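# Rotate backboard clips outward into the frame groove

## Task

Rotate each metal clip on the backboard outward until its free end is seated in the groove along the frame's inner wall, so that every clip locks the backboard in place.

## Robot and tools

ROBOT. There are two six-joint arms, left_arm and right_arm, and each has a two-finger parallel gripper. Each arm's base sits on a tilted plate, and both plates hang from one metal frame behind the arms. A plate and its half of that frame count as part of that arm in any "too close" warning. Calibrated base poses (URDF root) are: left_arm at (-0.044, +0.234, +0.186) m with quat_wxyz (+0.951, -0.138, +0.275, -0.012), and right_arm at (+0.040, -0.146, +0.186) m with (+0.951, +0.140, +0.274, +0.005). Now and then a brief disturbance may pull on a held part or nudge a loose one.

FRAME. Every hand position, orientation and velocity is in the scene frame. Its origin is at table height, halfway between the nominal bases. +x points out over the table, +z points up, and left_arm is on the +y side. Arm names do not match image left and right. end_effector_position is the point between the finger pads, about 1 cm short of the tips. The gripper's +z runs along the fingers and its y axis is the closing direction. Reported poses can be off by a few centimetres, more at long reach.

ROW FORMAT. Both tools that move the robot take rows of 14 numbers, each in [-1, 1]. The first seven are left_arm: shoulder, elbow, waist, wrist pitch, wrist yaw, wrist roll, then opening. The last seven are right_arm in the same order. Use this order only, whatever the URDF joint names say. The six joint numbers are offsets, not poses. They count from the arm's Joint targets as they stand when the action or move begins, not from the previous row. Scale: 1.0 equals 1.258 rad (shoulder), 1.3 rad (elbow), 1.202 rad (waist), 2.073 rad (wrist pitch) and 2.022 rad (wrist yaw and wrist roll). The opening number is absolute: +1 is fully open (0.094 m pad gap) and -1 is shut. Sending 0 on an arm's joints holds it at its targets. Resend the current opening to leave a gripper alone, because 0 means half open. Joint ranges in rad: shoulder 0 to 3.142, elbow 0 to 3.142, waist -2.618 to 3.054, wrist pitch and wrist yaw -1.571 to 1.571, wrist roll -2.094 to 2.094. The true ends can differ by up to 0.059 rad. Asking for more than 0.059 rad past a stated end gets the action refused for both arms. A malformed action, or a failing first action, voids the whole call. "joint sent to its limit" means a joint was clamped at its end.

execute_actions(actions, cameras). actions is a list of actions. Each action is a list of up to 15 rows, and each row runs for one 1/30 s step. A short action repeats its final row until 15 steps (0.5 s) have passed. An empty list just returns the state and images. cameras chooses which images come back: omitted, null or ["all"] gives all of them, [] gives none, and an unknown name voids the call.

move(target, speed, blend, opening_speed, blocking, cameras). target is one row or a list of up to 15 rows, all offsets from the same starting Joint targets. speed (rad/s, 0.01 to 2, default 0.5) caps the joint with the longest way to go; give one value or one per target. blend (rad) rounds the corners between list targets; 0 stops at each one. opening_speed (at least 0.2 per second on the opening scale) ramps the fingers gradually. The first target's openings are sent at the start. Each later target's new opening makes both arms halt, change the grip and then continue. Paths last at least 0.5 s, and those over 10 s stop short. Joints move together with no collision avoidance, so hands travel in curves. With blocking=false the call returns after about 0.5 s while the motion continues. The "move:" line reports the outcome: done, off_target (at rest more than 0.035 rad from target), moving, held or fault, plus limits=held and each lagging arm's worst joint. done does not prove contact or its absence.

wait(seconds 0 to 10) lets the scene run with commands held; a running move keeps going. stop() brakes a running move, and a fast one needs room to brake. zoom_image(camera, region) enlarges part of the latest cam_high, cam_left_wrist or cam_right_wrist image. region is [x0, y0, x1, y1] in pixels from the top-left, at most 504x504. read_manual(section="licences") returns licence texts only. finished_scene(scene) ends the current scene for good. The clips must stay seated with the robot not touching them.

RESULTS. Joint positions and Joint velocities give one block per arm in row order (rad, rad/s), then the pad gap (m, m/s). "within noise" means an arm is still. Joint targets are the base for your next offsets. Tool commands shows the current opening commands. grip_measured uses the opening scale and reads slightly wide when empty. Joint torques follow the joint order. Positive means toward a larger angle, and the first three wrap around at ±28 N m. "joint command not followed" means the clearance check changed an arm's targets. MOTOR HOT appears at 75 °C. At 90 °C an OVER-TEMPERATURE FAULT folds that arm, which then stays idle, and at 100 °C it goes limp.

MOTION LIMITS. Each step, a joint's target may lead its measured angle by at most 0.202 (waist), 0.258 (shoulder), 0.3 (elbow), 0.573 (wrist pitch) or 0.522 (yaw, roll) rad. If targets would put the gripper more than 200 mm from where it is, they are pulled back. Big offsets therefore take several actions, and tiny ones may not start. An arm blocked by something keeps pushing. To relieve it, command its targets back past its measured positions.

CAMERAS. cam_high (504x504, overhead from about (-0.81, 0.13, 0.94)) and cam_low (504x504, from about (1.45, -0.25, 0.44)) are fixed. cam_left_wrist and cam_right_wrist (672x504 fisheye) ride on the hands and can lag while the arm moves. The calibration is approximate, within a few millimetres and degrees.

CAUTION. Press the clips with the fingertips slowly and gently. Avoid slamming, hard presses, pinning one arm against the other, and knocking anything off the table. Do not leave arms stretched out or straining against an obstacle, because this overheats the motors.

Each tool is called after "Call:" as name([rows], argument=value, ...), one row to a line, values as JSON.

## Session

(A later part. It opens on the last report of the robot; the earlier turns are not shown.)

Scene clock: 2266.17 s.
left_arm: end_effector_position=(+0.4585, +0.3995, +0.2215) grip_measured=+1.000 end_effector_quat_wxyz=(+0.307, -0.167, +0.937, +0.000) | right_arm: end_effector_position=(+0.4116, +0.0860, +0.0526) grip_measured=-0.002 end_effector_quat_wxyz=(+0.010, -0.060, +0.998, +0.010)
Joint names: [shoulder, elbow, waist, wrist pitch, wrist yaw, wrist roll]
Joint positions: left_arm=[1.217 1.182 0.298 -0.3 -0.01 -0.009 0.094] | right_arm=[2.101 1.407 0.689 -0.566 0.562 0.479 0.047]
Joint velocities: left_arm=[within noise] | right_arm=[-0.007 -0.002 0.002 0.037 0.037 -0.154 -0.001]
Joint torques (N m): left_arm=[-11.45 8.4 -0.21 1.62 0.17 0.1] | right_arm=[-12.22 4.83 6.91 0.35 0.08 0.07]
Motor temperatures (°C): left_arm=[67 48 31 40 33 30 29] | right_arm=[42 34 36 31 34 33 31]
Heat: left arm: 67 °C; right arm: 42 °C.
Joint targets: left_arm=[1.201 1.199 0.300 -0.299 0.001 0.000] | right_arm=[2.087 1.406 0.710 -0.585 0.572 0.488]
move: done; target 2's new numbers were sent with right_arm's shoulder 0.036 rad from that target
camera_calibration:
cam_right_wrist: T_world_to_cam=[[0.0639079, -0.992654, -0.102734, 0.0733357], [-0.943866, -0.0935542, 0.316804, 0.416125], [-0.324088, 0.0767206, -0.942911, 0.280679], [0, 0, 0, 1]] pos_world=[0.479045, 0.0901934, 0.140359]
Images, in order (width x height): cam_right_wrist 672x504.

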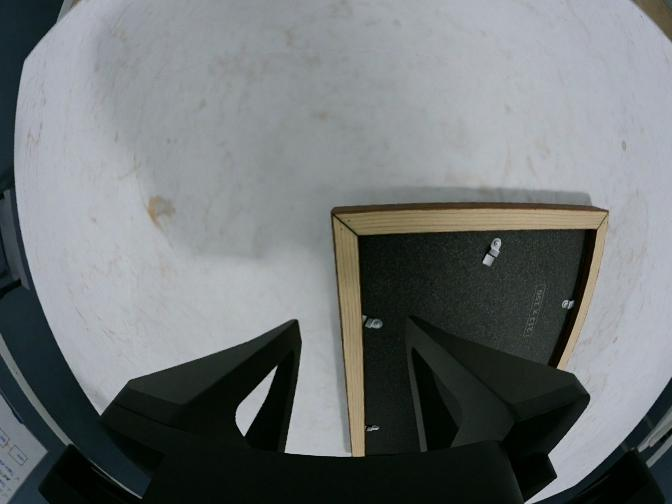

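Call:
move([
  [0,0,0,0,0,0,1,-0.0334,0.0015,-0.1023,-0.0058,-0.0193,-0.0643,1],
], speed=0.3, opening_speed=1, cameras=["cam_right_wrist"])

Call:
zoom_image(camera="cam_right_wrist", region=[200, 180, 500, 400])

Scene clock: 2311.03 s.
left_arm: end_effector_position=(+0.4585, +0.3995, +0.2215) grip_measured=+1.000 end_effector_quat_wxyz=(+0.307, -0.167, +0.937, +0.000) | right_arm: end_effector_position=(+0.4301, +0.0478, +0.0421) grip_measured=+0.998 end_effector_quat_wxyz=(-0.002, -0.070, +0.998, -0.001)
Joint names: [shoulder, elbow, waist, wrist pitch, wrist yaw, wrist roll]
Joint positions: left_arm=[1.217 1.182 0.298 -0.3 -0.01 -0.009 0.094] | right_arm=[2.068 1.407 0.588 -0.579 0.539 0.366 0.094]
Joint velocities: within noise
Joint torques (N m): left_arm=[-11.41 8.38 -0.2 1.63 0.17 0.1] | right_arm=[-13.26 4.98 4.97 0.27 -0.03 -0.14]
Motor temperatures (°C): left_arm=[67 48 31 40 33 30 29] | right_arm=[50 34 38 31 34 33 31]
Heat: left arm: 67 °C; right arm: 50 °C.
Joint targets: left_arm=[1.201 1.199 0.300 -0.299 0.001 0.000] | right_arm=[2.045 1.408 0.587 -0.597 0.533 0.358]
move: done
camera_calibration:
cam_right_wrist: T_world_to_cam=[[0.0828803, -0.993349, -0.0799307, 0.0240502], [-0.93422, -0.105368, 0.340778, 0.428799], [-0.346934, 0.046429, -0.93674, 0.290712], [0, 0, 0, 1]] pos_world=[0.499457, 0.0555744, 0.128119]
Images, in order (width x height): cam_right_wrist 672x504.

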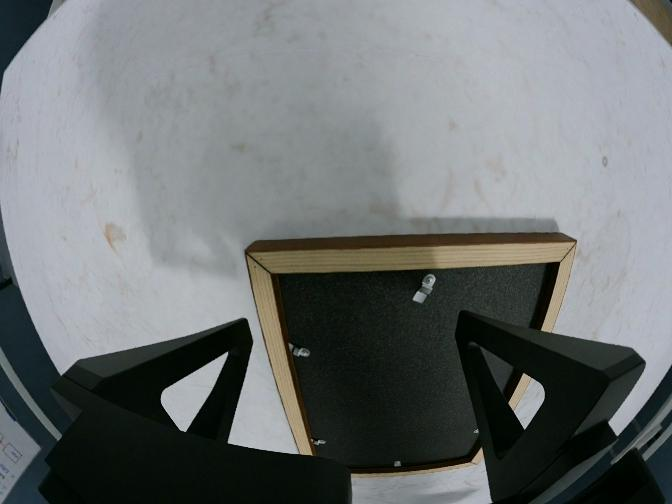

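Scaled by 1.680 from the camera's 672x504 image, which has a finer 960x720 frame.

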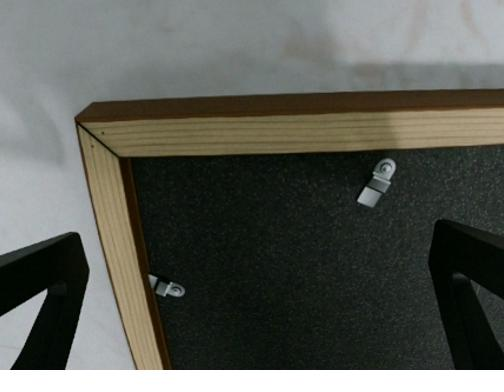

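Call:
move([
  [0,0,0,0,0,0,1,0.0548,-0.0154,-0.0175,0.0357,-0.0035,-0.0099,1],
], speed=0.2, cameras=["cam_right_wrist"])

Call:
zoom_image(camera="cam_right_wrist", region=[200, 200, 500, 420])

Scene clock: 2331.40 s.
left_arm: end_effector_position=(+0.4585, +0.3995, +0.2215) grip_measured=+1.000 end_effector_quat_wxyz=(+0.307, -0.167, +0.937, +0.000) | right_arm: end_effector_position=(+0.4310, +0.0487, +0.0317) grip_measured=+0.998 end_effector_quat_wxyz=(+0.000, -0.071, +0.997, +0.001)
Joint names: [shoulder, elbow, waist, wrist pitch, wrist yaw, wrist roll]
Joint positions: left_arm=[1.217 1.182 0.298 -0.3 -0.01 -0.009 0.094] | right_arm=[2.089 1.402 0.575 -0.539 0.531 0.346 0.094]
Joint velocities: within noise
Joint torques (N m): left_arm=[-11.44 8.38 -0.2 1.63 0.17 0.11] | right_arm=[-8.69 3.7 4.36 0.53 -0.06 -0.14]
Motor temperatures (°C): left_arm=[67 48 31 40 33 30 29] | right_arm=[51 34 37 31 34 33 31]
Heat: left arm: 67 °C; right arm: 51 °C.
Joint targets: left_arm=[1.201 1.199 0.300 -0.299 0.001 0.000] | right_arm=[2.114 1.388 0.566 -0.523 0.526 0.337]
move: done
camera_calibration:
cam_right_wrist: T_world_to_cam=[[0.0851694, -0.992739, -0.0849384, 0.0232419], [-0.93535, -0.109037, 0.336499, 0.43402], [-0.343317, 0.0507877, -0.937845, 0.279551], [0, 0, 0, 1]] pos_world=[0.499956, 0.0561994, 0.118102]
Images, in order (width x height): cam_right_wrist 672x504.

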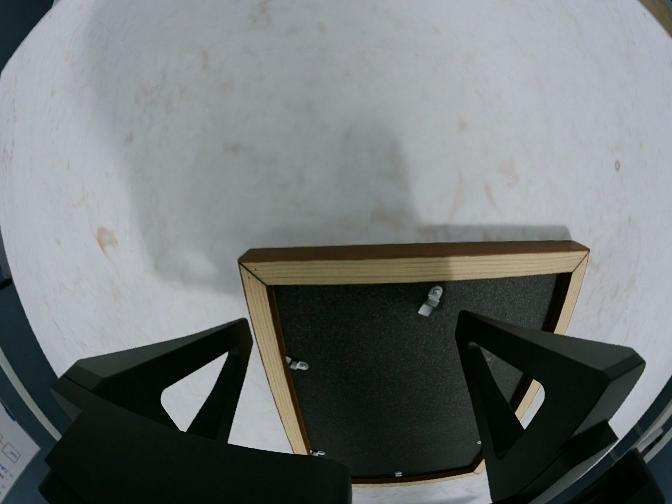

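Scaled by 1.680 from the camera's 672x504 image, which has a finer 960x720 frame.

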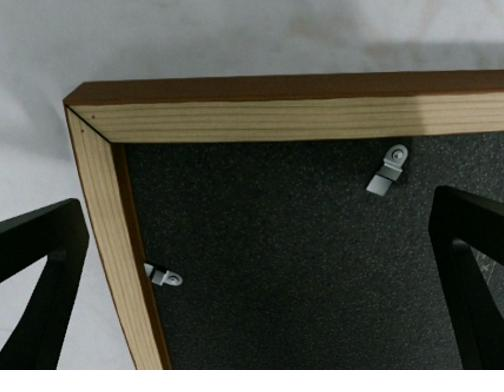

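Call:
move([
  [0,0,0,0,0,0,1,0.0048,-0.0035,0.02,0.0058,0.0059,0.0035,1],
], speed=0.2, cameras=["cam_right_wrist"])

Call:
zoom_image(camera="cam_right_wrist", region=[200, 200, 500, 420])

Scene clock: 2372.93 s.
left_arm: end_effector_position=(+0.4585, +0.3995, +0.2215) grip_measured=+1.000 end_effector_quat_wxyz=(+0.307, -0.167, +0.937, +0.000) | right_arm: end_effector_position=(+0.4334, +0.0500, +0.0318) grip_measured=+0.998 end_effector_quat_wxyz=(+0.005, -0.069, +0.998, +0.004)
Joint names: [shoulder, elbow, waist, wrist pitch, wrist yaw, wrist roll]
Joint positions: left_arm=[1.217 1.182 0.298 -0.3 -0.01 -0.009 0.094] | right_arm=[2.089 1.402 0.575 -0.527 0.531 0.346 0.094]
Joint velocities: within noise
Joint torques (N m): left_arm=[-11.44 8.38 -0.21 1.63 0.16 0.1] | right_arm=[-8.27 3.23 6.27 0.65 0.03 -0.02]
Motor temperatures (°C): left_arm=[67 48 31 40 33 30 29] | right_arm=[47 33 37 31 34 33 31]
Heat: left arm: 67 °C; right arm: 47 °C.
Joint targets: left_arm=[1.201 1.199 0.300 -0.299 0.001 0.000] | right_arm=[2.120 1.384 0.590 -0.511 0.538 0.345]
move: done
camera_calibration:
cam_right_wrist: T_world_to_cam=[[0.0801859, -0.992792, -0.0890777, 0.0266006], [-0.939053, -0.10521, 0.327278, 0.438122], [-0.334291, 0.0574055, -0.94072, 0.276179], [0, 0, 0, 1]] pos_world=[0.50161, 0.0566496, 0.118789]
Images, in order (width x height): cam_right_wrist 672x504.

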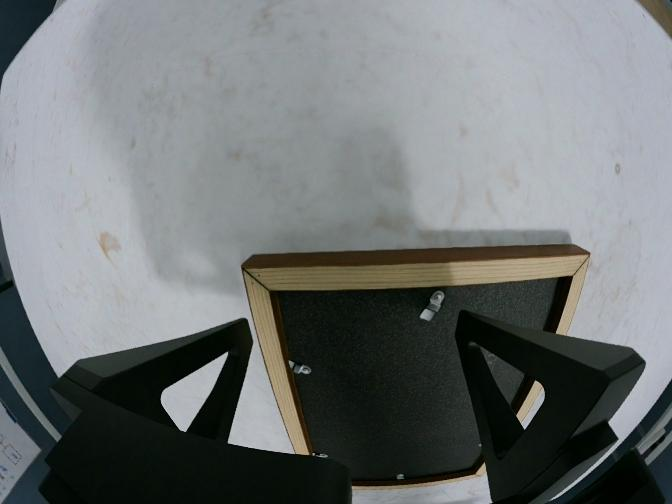

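Scaled by 1.680 from the camera's 672x504 image, which has a finer 960x720 frame.

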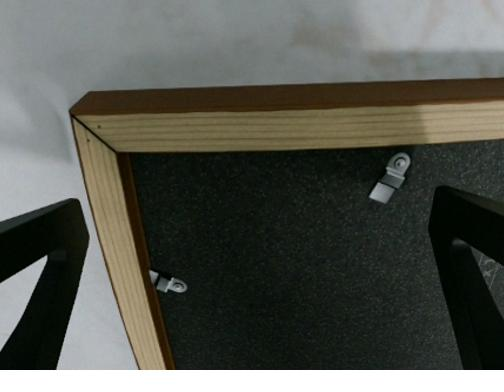

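Call:
move([
  [0,0,0,0,0,0,1,-0.0623,-0.0054,0.0233,-0.0376,0.0057,0.0178,1],
], speed=0.3, cameras=[])

Scene clock: 2383.80 s.
left_arm: end_effector_position=(+0.4585, +0.3995, +0.2215) grip_measured=+1.000 end_effector_quat_wxyz=(+0.307, -0.167, +0.937, +0.000) | right_arm: end_effector_position=(+0.4253, +0.0490, +0.0417) grip_measured=+0.998 end_effector_quat_wxyz=(-0.003, -0.072, +0.997, -0.001)
Joint names: [shoulder, elbow, waist, wrist pitch, wrist yaw, wrist roll]
Joint positions: left_arm=[1.217 1.182 0.298 -0.3 -0.01 -0.009 0.094] | right_arm=[2.065 1.389 0.595 -0.571 0.539 0.372 0.094]
Joint velocities: within noise
Joint torques (N m): left_arm=[-11.45 8.39 -0.2 1.62 0.17 0.11] | right_arm=[-13.22 3.71 6.87 0.3 0.11 0.11]
Motor temperatures (°C): left_arm=[67 48 31 40 33 30 29] | right_arm=[46 33 37 31 34 33 31]
Heat: left arm: 67 °C; right arm: 46 °C.
Joint targets: left_arm=[1.201 1.199 0.300 -0.299 0.001 0.000] | right_arm=[2.041 1.377 0.617 -0.589 0.549 0.381]
move: done
No camera images: "cameras" was empty.

Call:
move([
  [0,0,0,0,0,0,1,0.0507,0.018,-0.0311,0.0334,-0.0079,-0.0174,1],
], speed=0.2, cameras=["cam_right_wrist"])

Call:
zoom_image(camera="cam_right_wrist", region=[200, 200, 500, 420])

Scene clock: 2391.37 s.
left_arm: end_effector_position=(+0.4585, +0.3995, +0.2215) grip_measured=+1.000 end_effector_quat_wxyz=(+0.307, -0.167, +0.937, +0.000) | right_arm: end_effector_position=(+0.4281, +0.0522, +0.0358) grip_measured=+0.998 end_effector_quat_wxyz=(+0.004, -0.074, +0.997, +0.002)
Joint names: [shoulder, elbow, waist, wrist pitch, wrist yaw, wrist roll]
Joint positions: left_arm=[1.217 1.182 0.298 -0.3 -0.01 -0.009 0.094] | right_arm=[2.08 1.389 0.591 -0.535 0.539 0.354 0.094]
Joint velocities: within noise
Joint torques (N m): left_arm=[-11.41 8.36 -0.2 1.63 0.18 0.1] | right_arm=[-8.72 5.81 4.42 0.56 -0.08 -0.11]
Motor temperatures (°C): left_arm=[67 48 31 40 33 30 29] | right_arm=[47 33 38 31 34 33 31]
Heat: left arm: 67 °C; right arm: 47 °C.
Joint targets: left_arm=[1.201 1.199 0.300 -0.299 0.001 0.000] | right_arm=[2.105 1.400 0.580 -0.520 0.534 0.345]
move: done
camera_calibration:
cam_right_wrist: T_world_to_cam=[[0.0905929, -0.992202, -0.0856062, 0.024965], [-0.937292, -0.113998, 0.329375, 0.431644], [-0.336566, 0.050399, -0.94031, 0.279401], [0, 0, 0, 1]] pos_world=[0.496352, 0.0598952, 0.122688]
Images, in order (width x height): cam_right_wrist 672x504.

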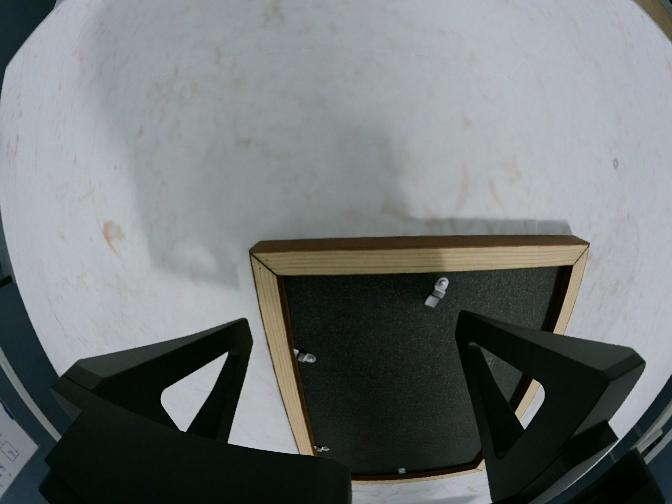

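Scaled by 1.680 from the camera's 672x504 image, which has a finer 960x720 frame.

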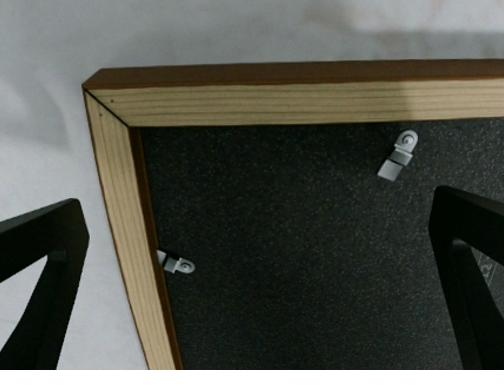

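Call:
move([
  [0,0,0,0,0,0,1,0.0413,0.0058,-0.0258,0.0275,-0.0065,-0.0139,1],
], speed=0.15, cameras=["cam_right_wrist"])

Call:
zoom_image(camera="cam_right_wrist", region=[200, 200, 500, 420])

Scene clock: 2400.70 s.
left_arm: end_effector_position=(+0.4585, +0.3995, +0.2215) grip_measured=+1.000 end_effector_quat_wxyz=(+0.307, -0.167, +0.937, +0.000) | right_arm: end_effector_position=(+0.4279, +0.0515, +0.0195) grip_measured=+0.998 end_effector_quat_wxyz=(+0.000, -0.075, +0.997, +0.002)
Joint names: [shoulder, elbow, waist, wrist pitch, wrist yaw, wrist roll]
Joint positions: left_arm=[1.217 1.182 0.298 -0.3 -0.01 -0.009 0.094] | right_arm=[2.118 1.393 0.568 -0.496 0.528 0.33 0.094]
Joint velocities: within noise
Joint torques (N m): left_arm=[-11.43 8.39 -0.2 1.62 0.18 0.1] | right_arm=[-7.56 5.9 3.67 0.76 -0.11 -0.19]
Motor temperatures (°C): left_arm=[67 48 31 40 33 30 29] | right_arm=[45 34 37 31 34 33 31]
Heat: left arm: 67 °C; right arm: 45 °C.
Joint targets: left_arm=[1.201 1.199 0.300 -0.299 0.001 0.000] | right_arm=[2.157 1.408 0.549 -0.463 0.520 0.317]
move: off_target (right_arm); right_arm: the shoulder is farthest, 0.039 rad from its target
camera_calibration:
cam_right_wrist: T_world_to_cam=[[0.0927859, -0.991983, -0.0857952, 0.0219811], [-0.934654, -0.116478, 0.335938, 0.435629], [-0.343238, 0.0490186, -0.937969, 0.266881], [0, 0, 0, 1]] pos_world=[0.496726, 0.0594641, 0.105868]
Images, in order (width x height): cam_right_wrist 672x504.

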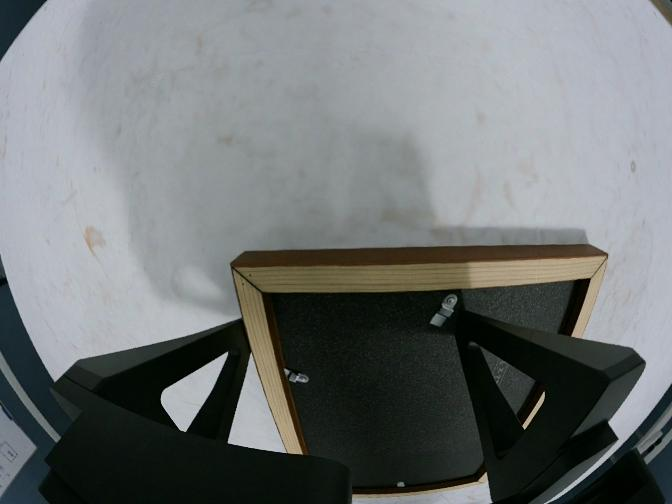

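Scaled by 1.680 from the camera's 672x504 image, which has a finer 960x720 frame.

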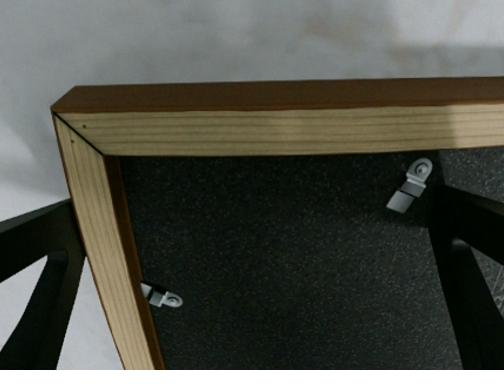

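Call:
move([
  [0,0,0,0,0,0,1,0,0,0,0,0,0,0.8],
], opening_speed=0.3, cameras=["cam_right_wrist"])

Call:
zoom_image(camera="cam_right_wrist", region=[200, 200, 500, 420])

Scene clock: 2409.47 s.
left_arm: end_effector_position=(+0.4585, +0.3995, +0.2215) grip_measured=+1.000 end_effector_quat_wxyz=(+0.307, -0.167, +0.937, +0.000) | right_arm: end_effector_position=(+0.4291, +0.0538, +0.0196) grip_measured=+0.803 end_effector_quat_wxyz=(+0.002, -0.076, +0.997, +0.007)
Joint names: [shoulder, elbow, waist, wrist pitch, wrist yaw, wrist roll]
Joint positions: left_arm=[1.217 1.182 0.298 -0.3 -0.01 -0.009 0.094] | right_arm=[2.119 1.395 0.568 -0.49 0.52 0.324 0.085]
Joint velocities: within noise
Joint torques (N m): left_arm=[-11.48 8.39 -0.21 1.63 0.18 0.11] | right_arm=[-7.6 5.6 3.89 0.72 0.03 -0.1]
Motor temperatures (°C): left_arm=[67 48 31 40 33 30 29] | right_arm=[45 34 37 31 34 33 31]
Heat: left arm: 67 °C; right arm: 45 °C.
Joint targets: left_arm=[1.201 1.199 0.300 -0.299 0.001 0.000] | right_arm=[2.157 1.408 0.549 -0.463 0.520 0.317]
move: off_target (right_arm); right_arm: the shoulder is farthest, 0.038 rad from its target
camera_calibration:
cam_right_wrist: T_world_to_cam=[[0.0946874, -0.990855, -0.0961295, 0.0234251], [-0.935222, -0.121631, 0.332515, 0.437594], [-0.341167, 0.0584174, -0.938186, 0.265978], [0, 0, 0, 1]] pos_world=[0.497772, 0.0608979, 0.106282]
Images, in order (width x height): cam_right_wrist 672x504.

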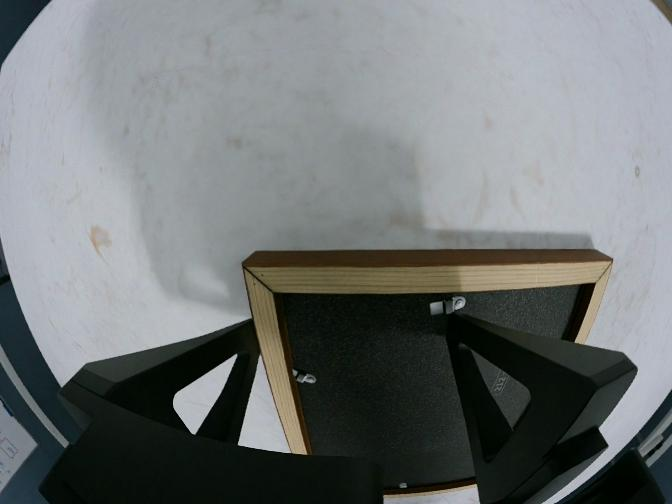

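Scaled by 1.680 from the camera's 672x504 image, which has a finer 960x720 frame.

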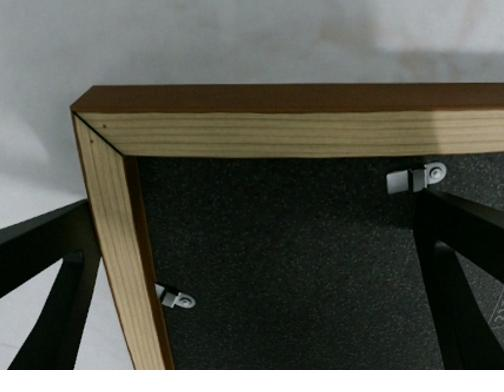

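Call:
move([
  [0,0,0,0,0,0,1,0,0,0,0,0,0,1],
  [0,0,0,0,0,0,1,-0.0914,-0.0062,0.0574,-0.0608,0.0143,0.0317,1],
  [0,0,0,0,0,0,1,-0.1081,0.0688,-0.0333,-0.0929,-0.0069,-0.798,1],
  [0,0,0,0,0,0,1,-0.1081,0.0688,-0.0333,-0.0929,-0.0069,-0.798,0.2],
], speed=[0.4,0.4,0.8,0.5], cameras=["cam_right_wrist"])

Call:
zoom_image(camera="cam_right_wrist", region=[200, 200, 500, 420])

Scene clock: 2439.67 s.
left_arm: end_effector_position=(+0.4585, +0.3995, +0.2215) grip_measured=+1.000 end_effector_quat_wxyz=(+0.307, -0.167, +0.937, +0.000) | right_arm: end_effector_position=(+0.4585, +0.0224, +0.0459) grip_measured=+0.202 end_effector_quat_wxyz=(+0.005, +0.758, -0.652, +0.001)
Joint names: [shoulder, elbow, waist, wrist pitch, wrist yaw, wrist roll]
Joint positions: left_arm=[1.217 1.182 0.298 -0.3 -0.01 -0.009 0.094] | right_arm=[2.049 1.478 0.519 -0.635 0.52 -1.288 0.056]
Joint velocities: within noise
Joint torques (N m): left_arm=[-11.44 8.39 -0.2 1.63 0.18 0.11] | right_arm=[-14.19 6.75 4.12 0.26 -0.12 -0.11]
Motor temperatures (°C): left_arm=[67 48 31 40 33 30 29] | right_arm=[45 34 36 31 34 33 31]
Heat: left arm: 67 °C; right arm: 45 °C.
Joint targets: left_arm=[1.201 1.199 0.300 -0.299 0.001 0.000] | right_arm=[2.021 1.497 0.509 -0.656 0.506 -1.296]
move: done
camera_calibration:
cam_right_wrist: T_world_to_cam=[[0.991894, 0.0922605, -0.0873699, -0.443926], [0.116943, -0.931762, 0.343719, -0.0122296], [-0.0496963, -0.351151, -0.934999, 0.177834], [0, 0, 0, 1]] pos_world=[0.450596, 0.0920084, 0.131693]
Images, in order (width x height): cam_right_wrist 672x504.

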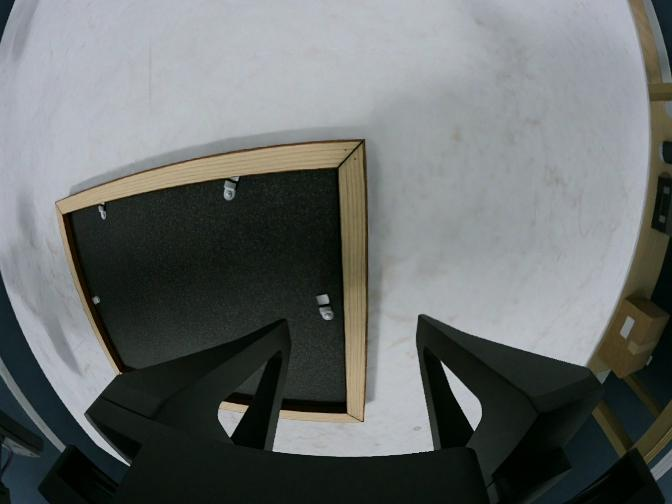

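Scaled by 1.680 from the camera's 672x504 image, which has a finer 960x720 frame.

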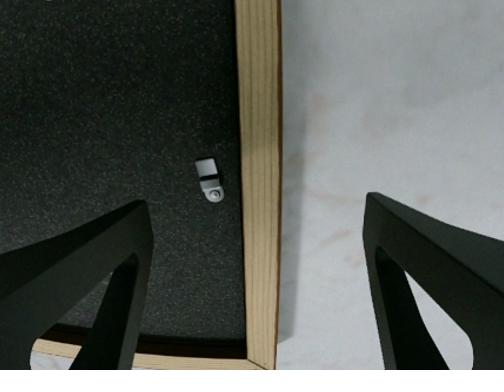

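Call:
move([
  [0,0,0,0,0,0,1,0.0922,-0.0362,-0.0341,0.0719,-0.0079,-0.0218,0.2],
], speed=0.15, cameras=["cam_right_wrist"])

Call:
zoom_image(camera="cam_right_wrist", region=[200, 200, 500, 420])

Scene clock: 2467.03 s.
left_arm: end_effector_position=(+0.4585, +0.3995, +0.2215) grip_measured=+1.000 end_effector_quat_wxyz=(+0.307, -0.167, +0.937, +0.000) | right_arm: end_effector_position=(+0.4626, +0.0219, +0.0188) grip_measured=+0.201 end_effector_quat_wxyz=(-0.003, +0.757, -0.654, +0.003)
Joint names: [shoulder, elbow, waist, wrist pitch, wrist yaw, wrist roll]
Joint positions: left_arm=[1.217 1.182 0.298 -0.3 -0.01 -0.009 0.094] | right_arm=[2.102 1.468 0.481 -0.535 0.503 -1.332 0.056]
Joint velocities: within noise
Joint torques (N m): left_arm=[-11.45 8.4 -0.2 1.63 0.17 0.1] | right_arm=[-8.31 3.36 4.08 0.72 -0.13 -0.11]
Motor temperatures (°C): left_arm=[67 48 31 40 33 30 29] | right_arm=[51 35 36 31 34 33 31]
Heat: left arm: 67 °C; right arm: 51 °C.
Joint targets: left_arm=[1.201 1.199 0.300 -0.299 0.001 0.000] | right_arm=[2.137 1.450 0.468 -0.507 0.490 -1.340]
move: done
camera_calibration:
cam_right_wrist: T_world_to_cam=[[0.993466, 0.0875346, -0.0732323, -0.45123], [0.107262, -0.93534, 0.337096, 0.000751444], [-0.0389895, -0.342748, -0.938618, 0.147443], [0, 0, 0, 1]] pos_world=[0.45395, 0.0907368, 0.105094]
Images, in order (width x height): cam_right_wrist 672x504.

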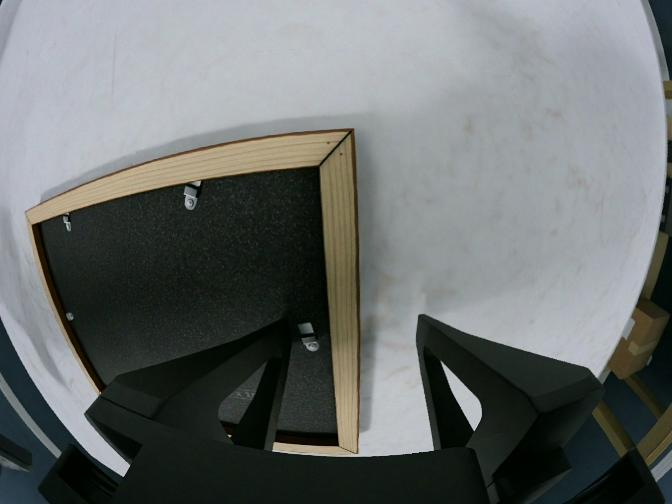

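Scaled by 1.680 from the camera's 672x504 image, which has a finer 960x720 frame.

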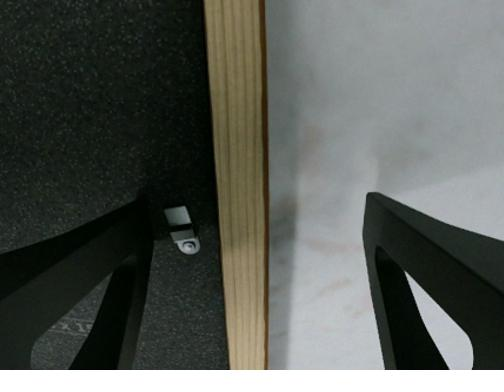

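Call:
move([
  [0,0,0,0,0,0,1,-0.003,-0.0135,0.004,0.0045,0,0,0.2],
], speed=0.15, cameras=[])

Scene clock: 2480.33 s.
left_arm: end_effector_position=(+0.4585, +0.3995, +0.2215) grip_measured=+1.000 end_effector_quat_wxyz=(+0.307, -0.167, +0.937, +0.000) | right_arm: end_effector_position=(+0.4619, +0.0219, +0.0181) grip_measured=+0.201 end_effector_quat_wxyz=(-0.003, +0.757, -0.653, +0.003)
Joint names: [shoulder, elbow, waist, wrist pitch, wrist yaw, wrist roll]
Joint positions: left_arm=[1.217 1.182 0.298 -0.3 -0.01 -0.009 0.094] | right_arm=[2.102 1.464 0.481 -0.53 0.504 -1.334 0.056]
Joint velocities: within noise
Joint torques (N m): left_arm=[-11.47 8.39 -0.18 1.63 0.17 0.11] | right_arm=[-8.87 2.28 4.29 0.75 -0.12 -0.08]
Motor temperatures (°C): left_arm=[67 48 31 40 33 30 29] | right_arm=[48 34 36 31 34 33 31]
Heat: left arm: 67 °C; right arm: 48 °C.
Joint targets: left_arm=[1.201 1.199 0.300 -0.299 0.001 0.000] | right_arm=[2.133 1.432 0.473 -0.497 0.490 -1.340]
move: done
No camera images: "cameras" was empty.

Call:
move([
  [0,0,0,0,0,0,1,0,0,0,0,0,0,-0.75],
], opening_speed=0.6, cameras=["cam_right_wrist"])

Scene clock: 2487.50 s.
left_arm: end_effector_position=(+0.4585, +0.3995, +0.2215) grip_measured=+1.000 end_effector_quat_wxyz=(+0.307, -0.167, +0.937, +0.000) | right_arm: end_effector_position=(+0.4587, +0.0232, +0.0174) grip_measured=-0.741 end_effector_quat_wxyz=(-0.003, +0.759, -0.651, +0.000)
Joint names: [shoulder, elbow, waist, wrist pitch, wrist yaw, wrist roll]
Joint positions: left_arm=[1.217 1.182 0.298 -0.3 -0.01 -0.009 0.094] | right_arm=[2.102 1.457 0.483 -0.529 0.498 -1.334 0.012]
Joint velocities: within noise
Joint torques (N m): left_arm=[-11.45 8.35 -0.21 1.63 0.16 0.11] | right_arm=[-8.65 2.8 4.31 0.74 -0.07 -0.07]
Motor temperatures (°C): left_arm=[67 48 31 40 33 30 29] | right_arm=[47 34 36 31 34 33 31]
Heat: left arm: 67 °C; right arm: 47 °C.
Joint targets: left_arm=[1.201 1.199 0.300 -0.299 0.001 0.000] | right_arm=[2.134 1.432 0.473 -0.497 0.490 -1.340]
move: done
camera_calibration:
cam_right_wrist: T_world_to_cam=[[0.992361, 0.0947869, -0.0789679, -0.447102], [0.115865, -0.935905, 0.33265, -0.000988966], [-0.0423756, -0.339259, -0.939738, 0.147971], [0, 0, 0, 1]] pos_world=[0.450071, 0.0916542, 0.104076]
Images, in order (width x height): cam_right_wrist 672x504.

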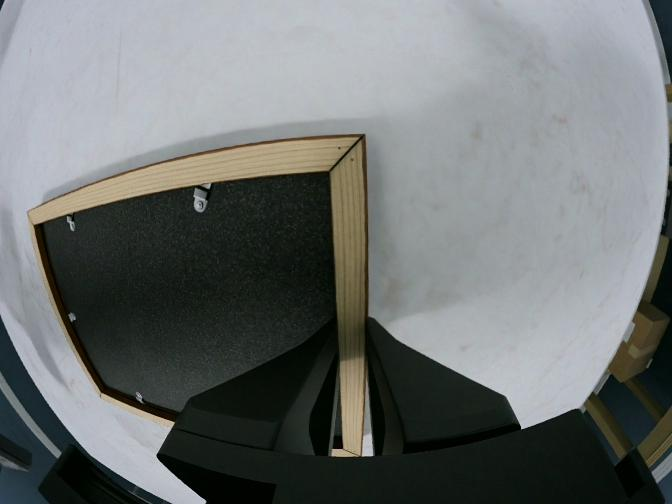

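Call:
move([
  [0,0,0,0,0,0,1,0,0,0,0,0,0,0.0],
  [0,0,0,0,0,0,1,-0.0866,0.033,0.0524,-0.0714,0.0148,0.0307,0.0],
], speed=0.3, cameras=["cam_right_wrist"])

Call:
zoom_image(camera="cam_right_wrist", region=[250, 230, 450, 380])

Scene clock: 2497.90 s.
left_arm: end_effector_position=(+0.4585, +0.3995, +0.2215) grip_measured=+1.000 end_effector_quat_wxyz=(+0.307, -0.167, +0.937, +0.000) | right_arm: end_effector_position=(+0.4553, +0.0208, +0.0442) grip_measured=-0.002 end_effector_quat_wxyz=(+0.006, +0.757, -0.653, +0.000)
Joint names: [shoulder, elbow, waist, wrist pitch, wrist yaw, wrist roll]
Joint positions: left_arm=[1.217 1.182 0.298 -0.3 -0.01 -0.009 0.094] | right_arm=[2.044 1.46 0.516 -0.624 0.518 -1.287 0.047]
Joint velocities: within noise
Joint torques (N m): left_arm=[-11.41 8.39 -0.21 1.62 0.17 0.11] | right_arm=[-13.3 6.35 6.45 0.26 0.02 0.1]
Motor temperatures (°C): left_arm=[67 48 31 40 33 30 29] | right_arm=[47 34 36 31 34 33 31]
Heat: left arm: 67 °C; right arm: 47 °C.
Joint targets: left_arm=[1.201 1.199 0.300 -0.299 0.001 0.000] | right_arm=[2.024 1.475 0.536 -0.645 0.520 -1.278]
move: done
camera_calibration:
cam_right_wrist: T_world_to_cam=[[0.991937, 0.0892801, -0.0899437, -0.440622], [0.115065, -0.931909, 0.343956, -0.0119561], [-0.053111, -0.351532, -0.934668, 0.177061], [0, 0, 0, 1]] pos_world=[0.447848, 0.0904393, 0.129974]
Images, in order (width x height): cam_right_wrist 672x504.

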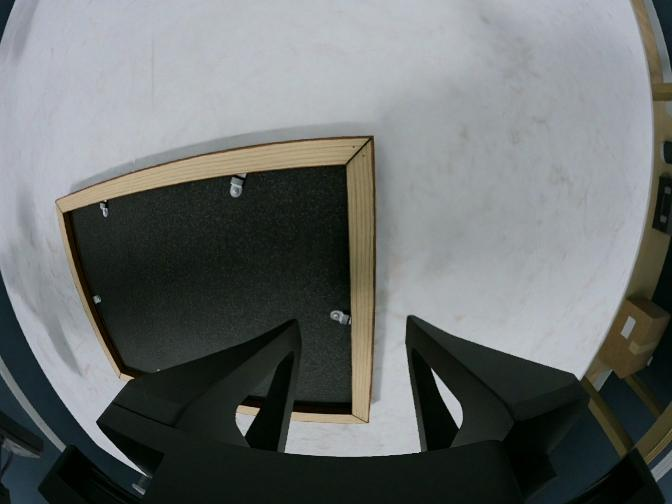

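Scaled by 2.520 from the camera's 672x504 image, which has a finer 960x720 frame.

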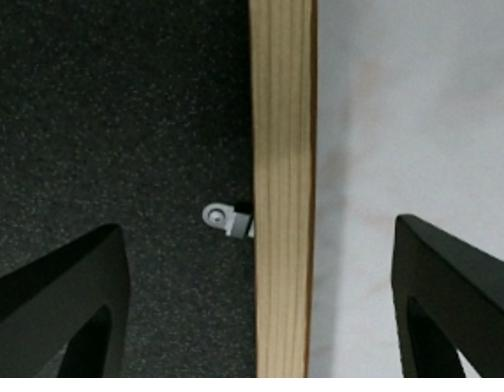

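Call:
move([
  [0,0,0,0,0,0,1,-0.08,0,0,-0.03,0,0,0.0],
  [0,0,0,0,0,0,1,-0.4567,-0.4406,-0.0227,0,-0.005,-0.0099,0.0],
], speed=0.6, blend=0.05, cameras=["cam_right_wrist","cam_low","cam_high"])

Call:
zoom_image(camera="cam_right_wrist", region=[180, 40, 500, 300])

Scene clock: 2521.90 s.
left_arm: end_effector_position=(+0.4585, +0.3995, +0.2215) grip_measured=+1.000 end_effector_quat_wxyz=(+0.307, -0.167, +0.937, +0.000) | right_arm: end_effector_position=(+0.3614, -0.0683, +0.1187) grip_measured=-0.002 end_effector_quat_wxyz=(+0.007, +0.759, -0.651, +0.000)
Joint names: [shoulder, elbow, waist, wrist pitch, wrist yaw, wrist roll]
Joint positions: left_arm=[1.217 1.182 0.298 -0.3 -0.01 -0.009 0.094] | right_arm=[1.469 0.917 0.516 -0.658 0.52 -1.29 0.047]
Joint velocities: within noise
Joint torques (N m): left_arm=[-11.44 8.38 -0.21 1.63 0.16 0.1] | right_arm=[-9.13 3.86 2.07 0.52 -0.08 -0.13]
Motor temperatures (°C): left_arm=[67 48 31 40 33 30 29] | right_arm=[52 35 37 31 34 33 31]
Heat: left arm: 67 °C; right arm: 52 °C.
Joint targets: left_arm=[1.201 1.199 0.300 -0.299 0.001 0.000] | right_arm=[1.450 0.902 0.509 -0.645 0.510 -1.298]
move: done
camera_calibration:
cam_right_wrist: T_world_to_cam=[[0.991333, 0.0939378, -0.0918421, -0.332095], [0.12025, -0.930359, 0.346371, -0.111903], [-0.0529088, -0.354413, -0.933591, 0.209976], [0, 0, 0, 1]] pos_world=[0.353783, 0.00150495, 0.204291]
Images, in order (width x height): cam_high 504x504, cam_low 504x504, cam_right_wrist 672x504.

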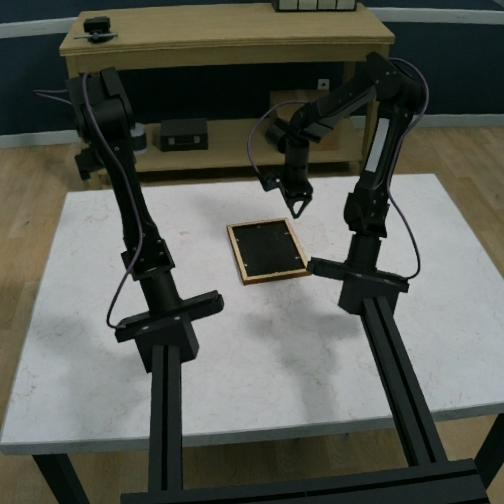

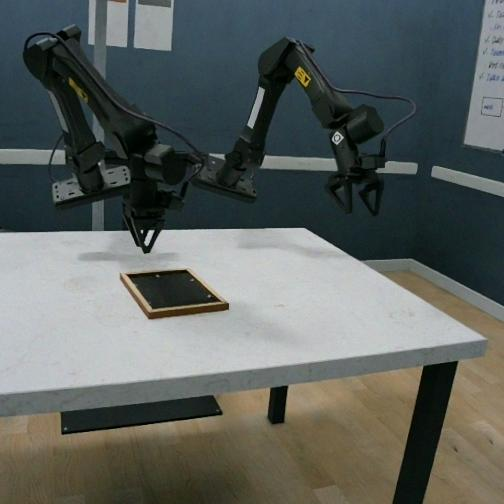

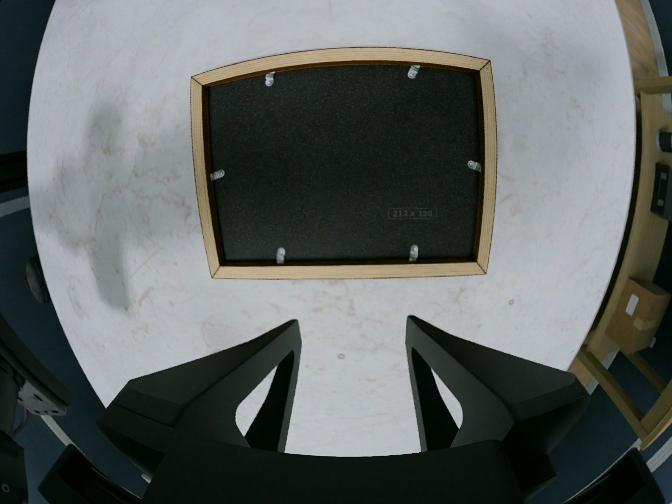

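Scaled by 1.575 from the camera's 672x504 image, which has a finer 960x720 frame.

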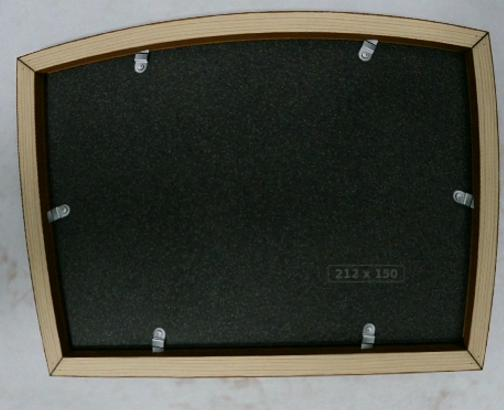

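Call:
zoom_image(camera="cam_right_wrist", region=[200, 50, 320, 130])

Call:
zoom_image(camera="cam_right_wrist", region=[380, 50, 500, 130])

Call:
zoom_image(camera="cam_right_wrist", region=[420, 130, 520, 200])

Call:
zoom_image(camera="cam_right_wrist", region=[180, 140, 280, 210])

Call:
zoom_image(camera="cam_right_wrist", region=[230, 220, 330, 290])

Call:
zoom_image(camera="cam_right_wrist", region=[360, 220, 460, 290])

Scaled by 4.200 from the camera's 672x504 image, which has a finer 960x720 frame.

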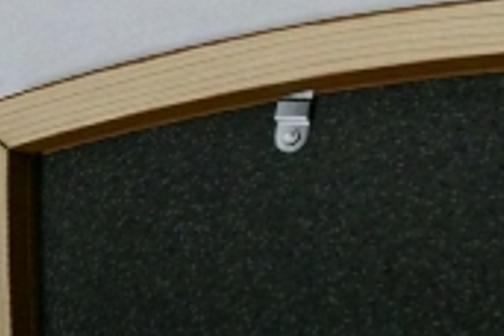

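Scaled by 4.200 from the camera's 672x504 image, which has a finer 960x720 frame.

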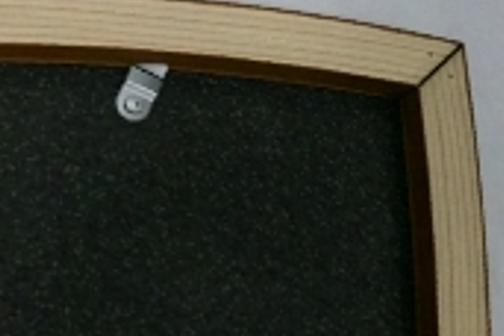

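Scaled by 5.040 from the camera's 672x504 image, which has a finer 960x720 frame.

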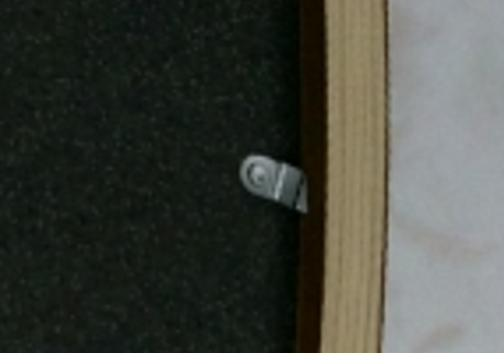

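Scaled by 5.040 from the camera's 672x504 image, which has a finer 960x720 frame.

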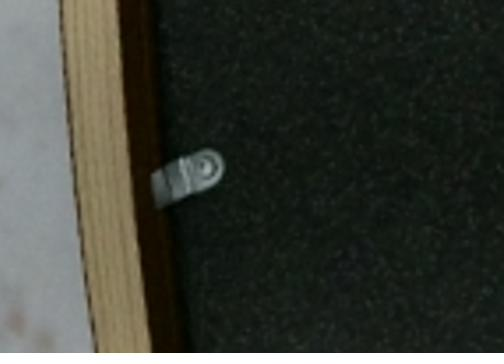

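Scaled by 5.040 from the camera's 672x504 image, which has a finer 960x720 frame.

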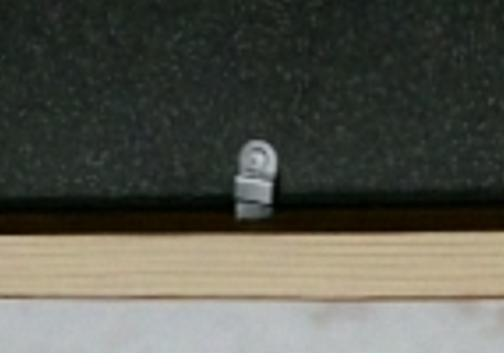

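Scaled by 5.040 from the camera's 672x504 image, which has a finer 960x720 frame.

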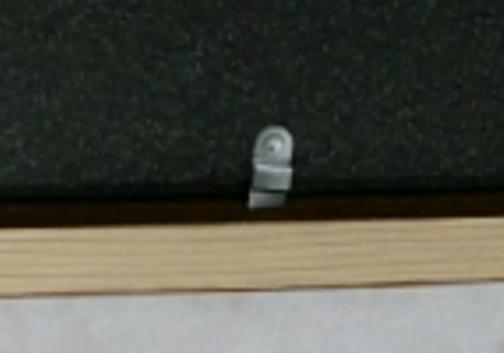

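Call:
move([
  [0,0,0,0,0,0,1,0.5533,0.3897,0.1710,0.0429,0.0336,0.8838,0.17],
], speed=0.7, cameras=["cam_right_wrist"])

Call:
zoom_image(camera="cam_right_wrist", region=[300, 230, 440, 350])

Call:
zoom_image(camera="cam_right_wrist", region=[320, 390, 440, 470])

Scene clock: 2621.27 s.
left_arm: end_effector_position=(+0.4585, +0.3995, +0.2215) grip_measured=+1.000 end_effector_quat_wxyz=(+0.307, -0.167, +0.937, +0.000) | right_arm: end_effector_position=(+0.3982, +0.0834, +0.0433) grip_measured=+0.168 end_effector_quat_wxyz=(-0.004, -0.072, +0.997, -0.001)
Joint names: [shoulder, elbow, waist, wrist pitch, wrist yaw, wrist roll]
Joint positions: left_arm=[1.217 1.182 0.298 -0.3 -0.01 -0.009 0.094] | right_arm=[2.122 1.389 0.69 -0.571 0.568 0.48 0.055]
Joint velocities: within noise
Joint torques (N m): left_arm=[-11.44 8.4 -0.23 1.63 0.17 0.1] | right_arm=[-8.54 6.61 7.34 0.53 0.1 0.08]
Motor temperatures (°C): left_arm=[68 48 31 40 33 30 29] | right_arm=[44 34 35 31 34 33 31]
Heat: left arm: 68 °C; right arm: 44 °C.
Joint targets: left_arm=[1.201 1.199 0.300 -0.299 0.001 0.000] | right_arm=[2.146 1.409 0.714 -0.556 0.578 0.489]
move: done
camera_calibration:
cam_right_wrist: T_world_to_cam=[[0.085221, -0.993191, -0.0794278, 0.0612642], [-0.932892, -0.107536, 0.343728, 0.401851], [-0.349929, 0.0448048, -0.935704, 0.280377], [0, 0, 0, 1]] pos_world=[0.467775, 0.0914982, 0.129088]
Images, in order (width x height): cam_right_wrist 672x504.

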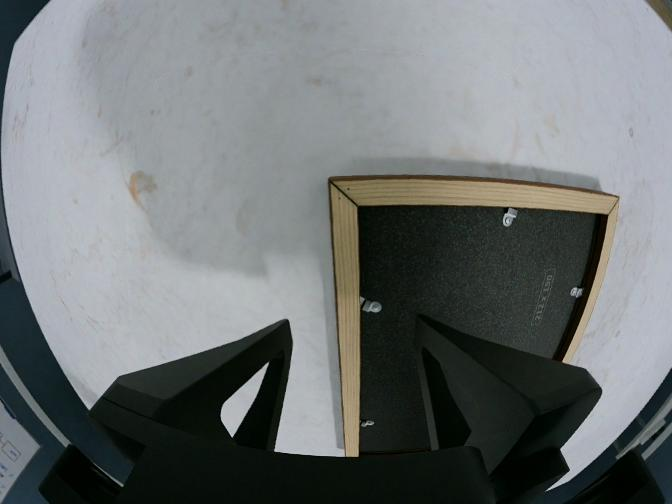

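Scaled by 3.600 from the camera's 672x504 image, which has a finer 960x720 frame.

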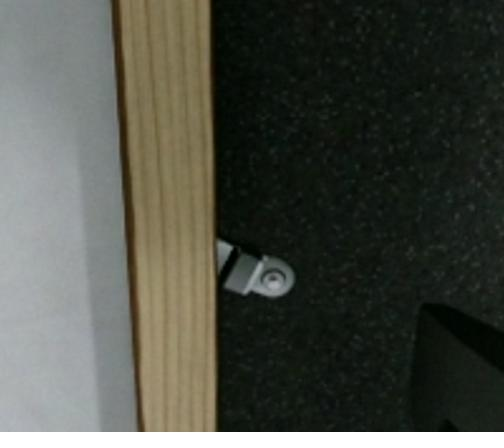

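Scaled by 4.200 from the camera's 672x504 image, which has a finer 960x720 frame.

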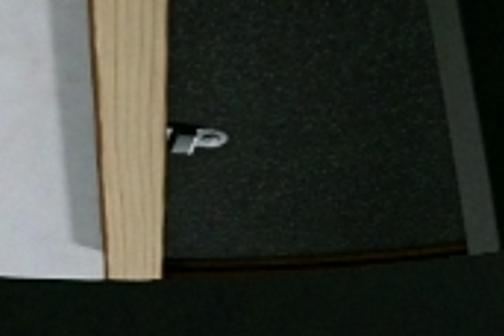

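Call:
move([
  [0,0,0,0,0,0,1,0.0604,0.0038,-0.0594,0.0478,-0.0138,-0.0346,0.17],
], speed=0.15, cameras=["cam_right_wrist"])

Call:
zoom_image(camera="cam_right_wrist", region=[200, 200, 500, 420])

Scene clock: 2641.33 s.
left_arm: end_effector_position=(+0.4585, +0.3995, +0.2215) grip_measured=+1.000 end_effector_quat_wxyz=(+0.307, -0.167, +0.937, +0.000) | right_arm: end_effector_position=(+0.4019, +0.0887, +0.0190) grip_measured=+0.168 end_effector_quat_wxyz=(+0.001, -0.077, +0.997, +0.003)
Joint names: [shoulder, elbow, waist, wrist pitch, wrist yaw, wrist roll]
Joint positions: left_arm=[1.217 1.182 0.298 -0.3 -0.01 -0.009 0.094] | right_arm=[2.185 1.401 0.662 -0.489 0.558 0.43 0.055]
Joint velocities: within noise
Joint torques (N m): left_arm=[-11.44 8.39 -0.24 1.63 0.16 0.11] | right_arm=[-7.61 5.55 4.21 0.72 -0.08 -0.16]
Motor temperatures (°C): left_arm=[68 48 31 40 33 30 29] | right_arm=[45 35 37 31 34 33 31]
Heat: left arm: 68 °C; right arm: 45 °C.
Joint targets: left_arm=[1.201 1.199 0.300 -0.299 0.001 0.000] | right_arm=[2.222 1.414 0.643 -0.457 0.550 0.419]
move: off_target (right_arm); right_arm: the shoulder is farthest, 0.037 rad from its target
camera_calibration:
cam_right_wrist: T_world_to_cam=[[0.0956312, -0.991585, -0.0872583, 0.0601088], [-0.934833, -0.11958, 0.334348, 0.416246], [-0.341969, 0.0495978, -0.938401, 0.255153], [0, 0, 0, 1]] pos_world=[0.470627, 0.0967228, 0.10551]
Images, in order (width x height): cam_right_wrist 672x504.

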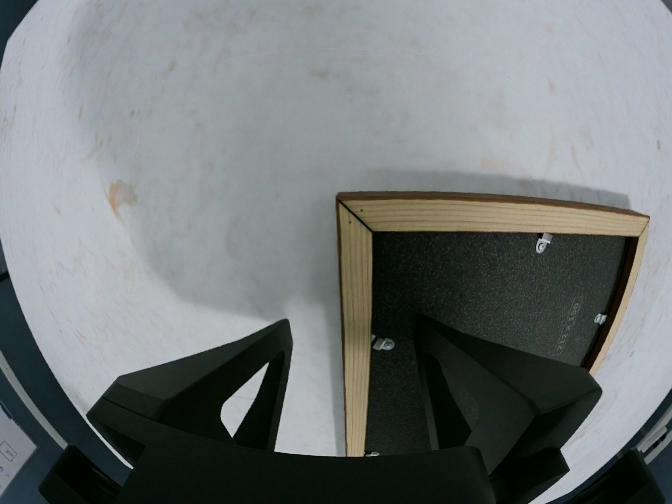

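Scaled by 1.680 from the camera's 672x504 image, which has a finer 960x720 frame.

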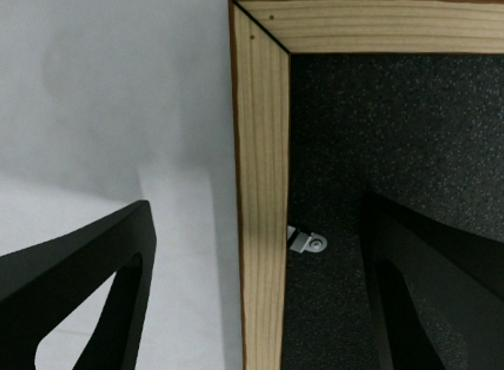

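Call:
move([
  [0,0,0,0,0,0,1,0,0,0,0,0,0,-0.75],
  [0,0,0,0,0,0,1,0,0,0,0,0,0,0.1],
  [0,0,0,0,0,0,1,-0.1063,-0.006,0.0562,-0.0587,0.011,0.0341,0.1],
], speed=0.3, opening_speed=0.7, cameras=["cam_right_wrist"])

Call:
zoom_image(camera="cam_right_wrist", region=[300, 230, 440, 350])

Call:
zoom_image(camera="cam_right_wrist", region=[450, 200, 570, 280])

Scene clock: 2657.23 s.
left_arm: end_effector_position=(+0.4585, +0.3995, +0.2215) grip_measured=+1.000 end_effector_quat_wxyz=(+0.307, -0.167, +0.937, +0.000) | right_arm: end_effector_position=(+0.4127, +0.0872, +0.0526) grip_measured=+0.098 end_effector_quat_wxyz=(+0.013, -0.058, +0.998, +0.012)
Joint names: [shoulder, elbow, waist, wrist pitch, wrist yaw, wrist roll]
Joint positions: left_arm=[1.217 1.182 0.298 -0.3 -0.01 -0.009 0.094] | right_arm=[2.102 1.407 0.69 -0.559 0.562 0.48 0.052]
Joint velocities: within noise
Joint torques (N m): left_arm=[-11.45 8.4 -0.21 1.63 0.17 0.11] | right_arm=[-12.25 4.79 7.15 0.34 0.1 0.09]
Motor temperatures (°C): left_arm=[68 48 31 40 33 30 29] | right_arm=[46 34 37 31 34 33 31]
Heat: left arm: 68 °C; right arm: 46 °C.
Joint targets: left_arm=[1.201 1.199 0.300 -0.299 0.001 0.000] | right_arm=[2.088 1.406 0.710 -0.579 0.572 0.488]
move: done; target 2's new numbers were sent with right_arm's shoulder 0.037 rad from that target
camera_calibration:
cam_right_wrist: T_world_to_cam=[[0.0611705, -0.992519, -0.10566, 0.0757683], [-0.945697, -0.0914894, 0.311909, 0.418156], [-0.319242, 0.0808428, -0.944219, 0.278629], [0, 0, 0, 1]] pos_world=[0.479764, 0.0909332, 0.140666]
Images, in order (width x height): cam_right_wrist 672x504.

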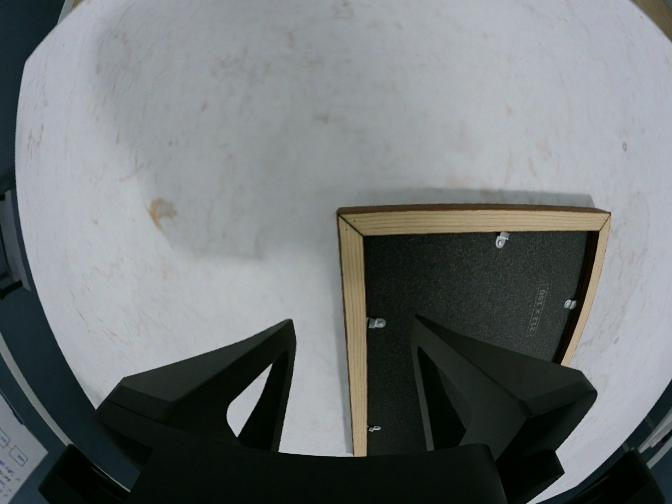

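Scaled by 3.600 from the camera's 672x504 image, which has a finer 960x720 frame.

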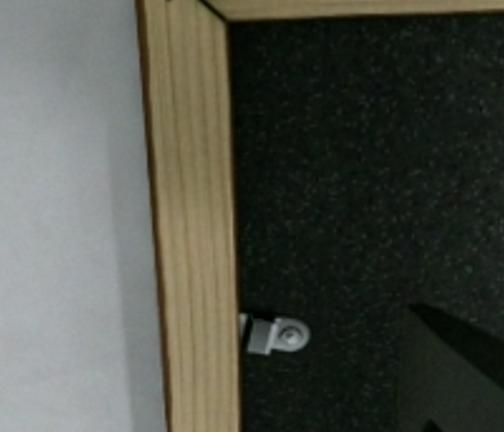

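Scaled by 4.200 from the camera's 672x504 image, which has a finer 960x720 frame.

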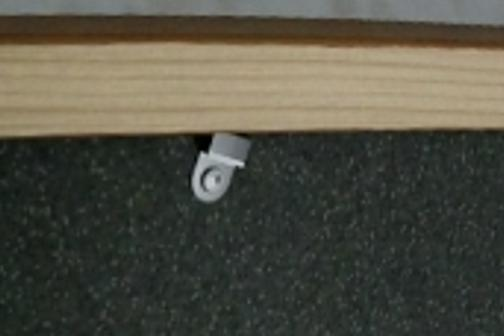

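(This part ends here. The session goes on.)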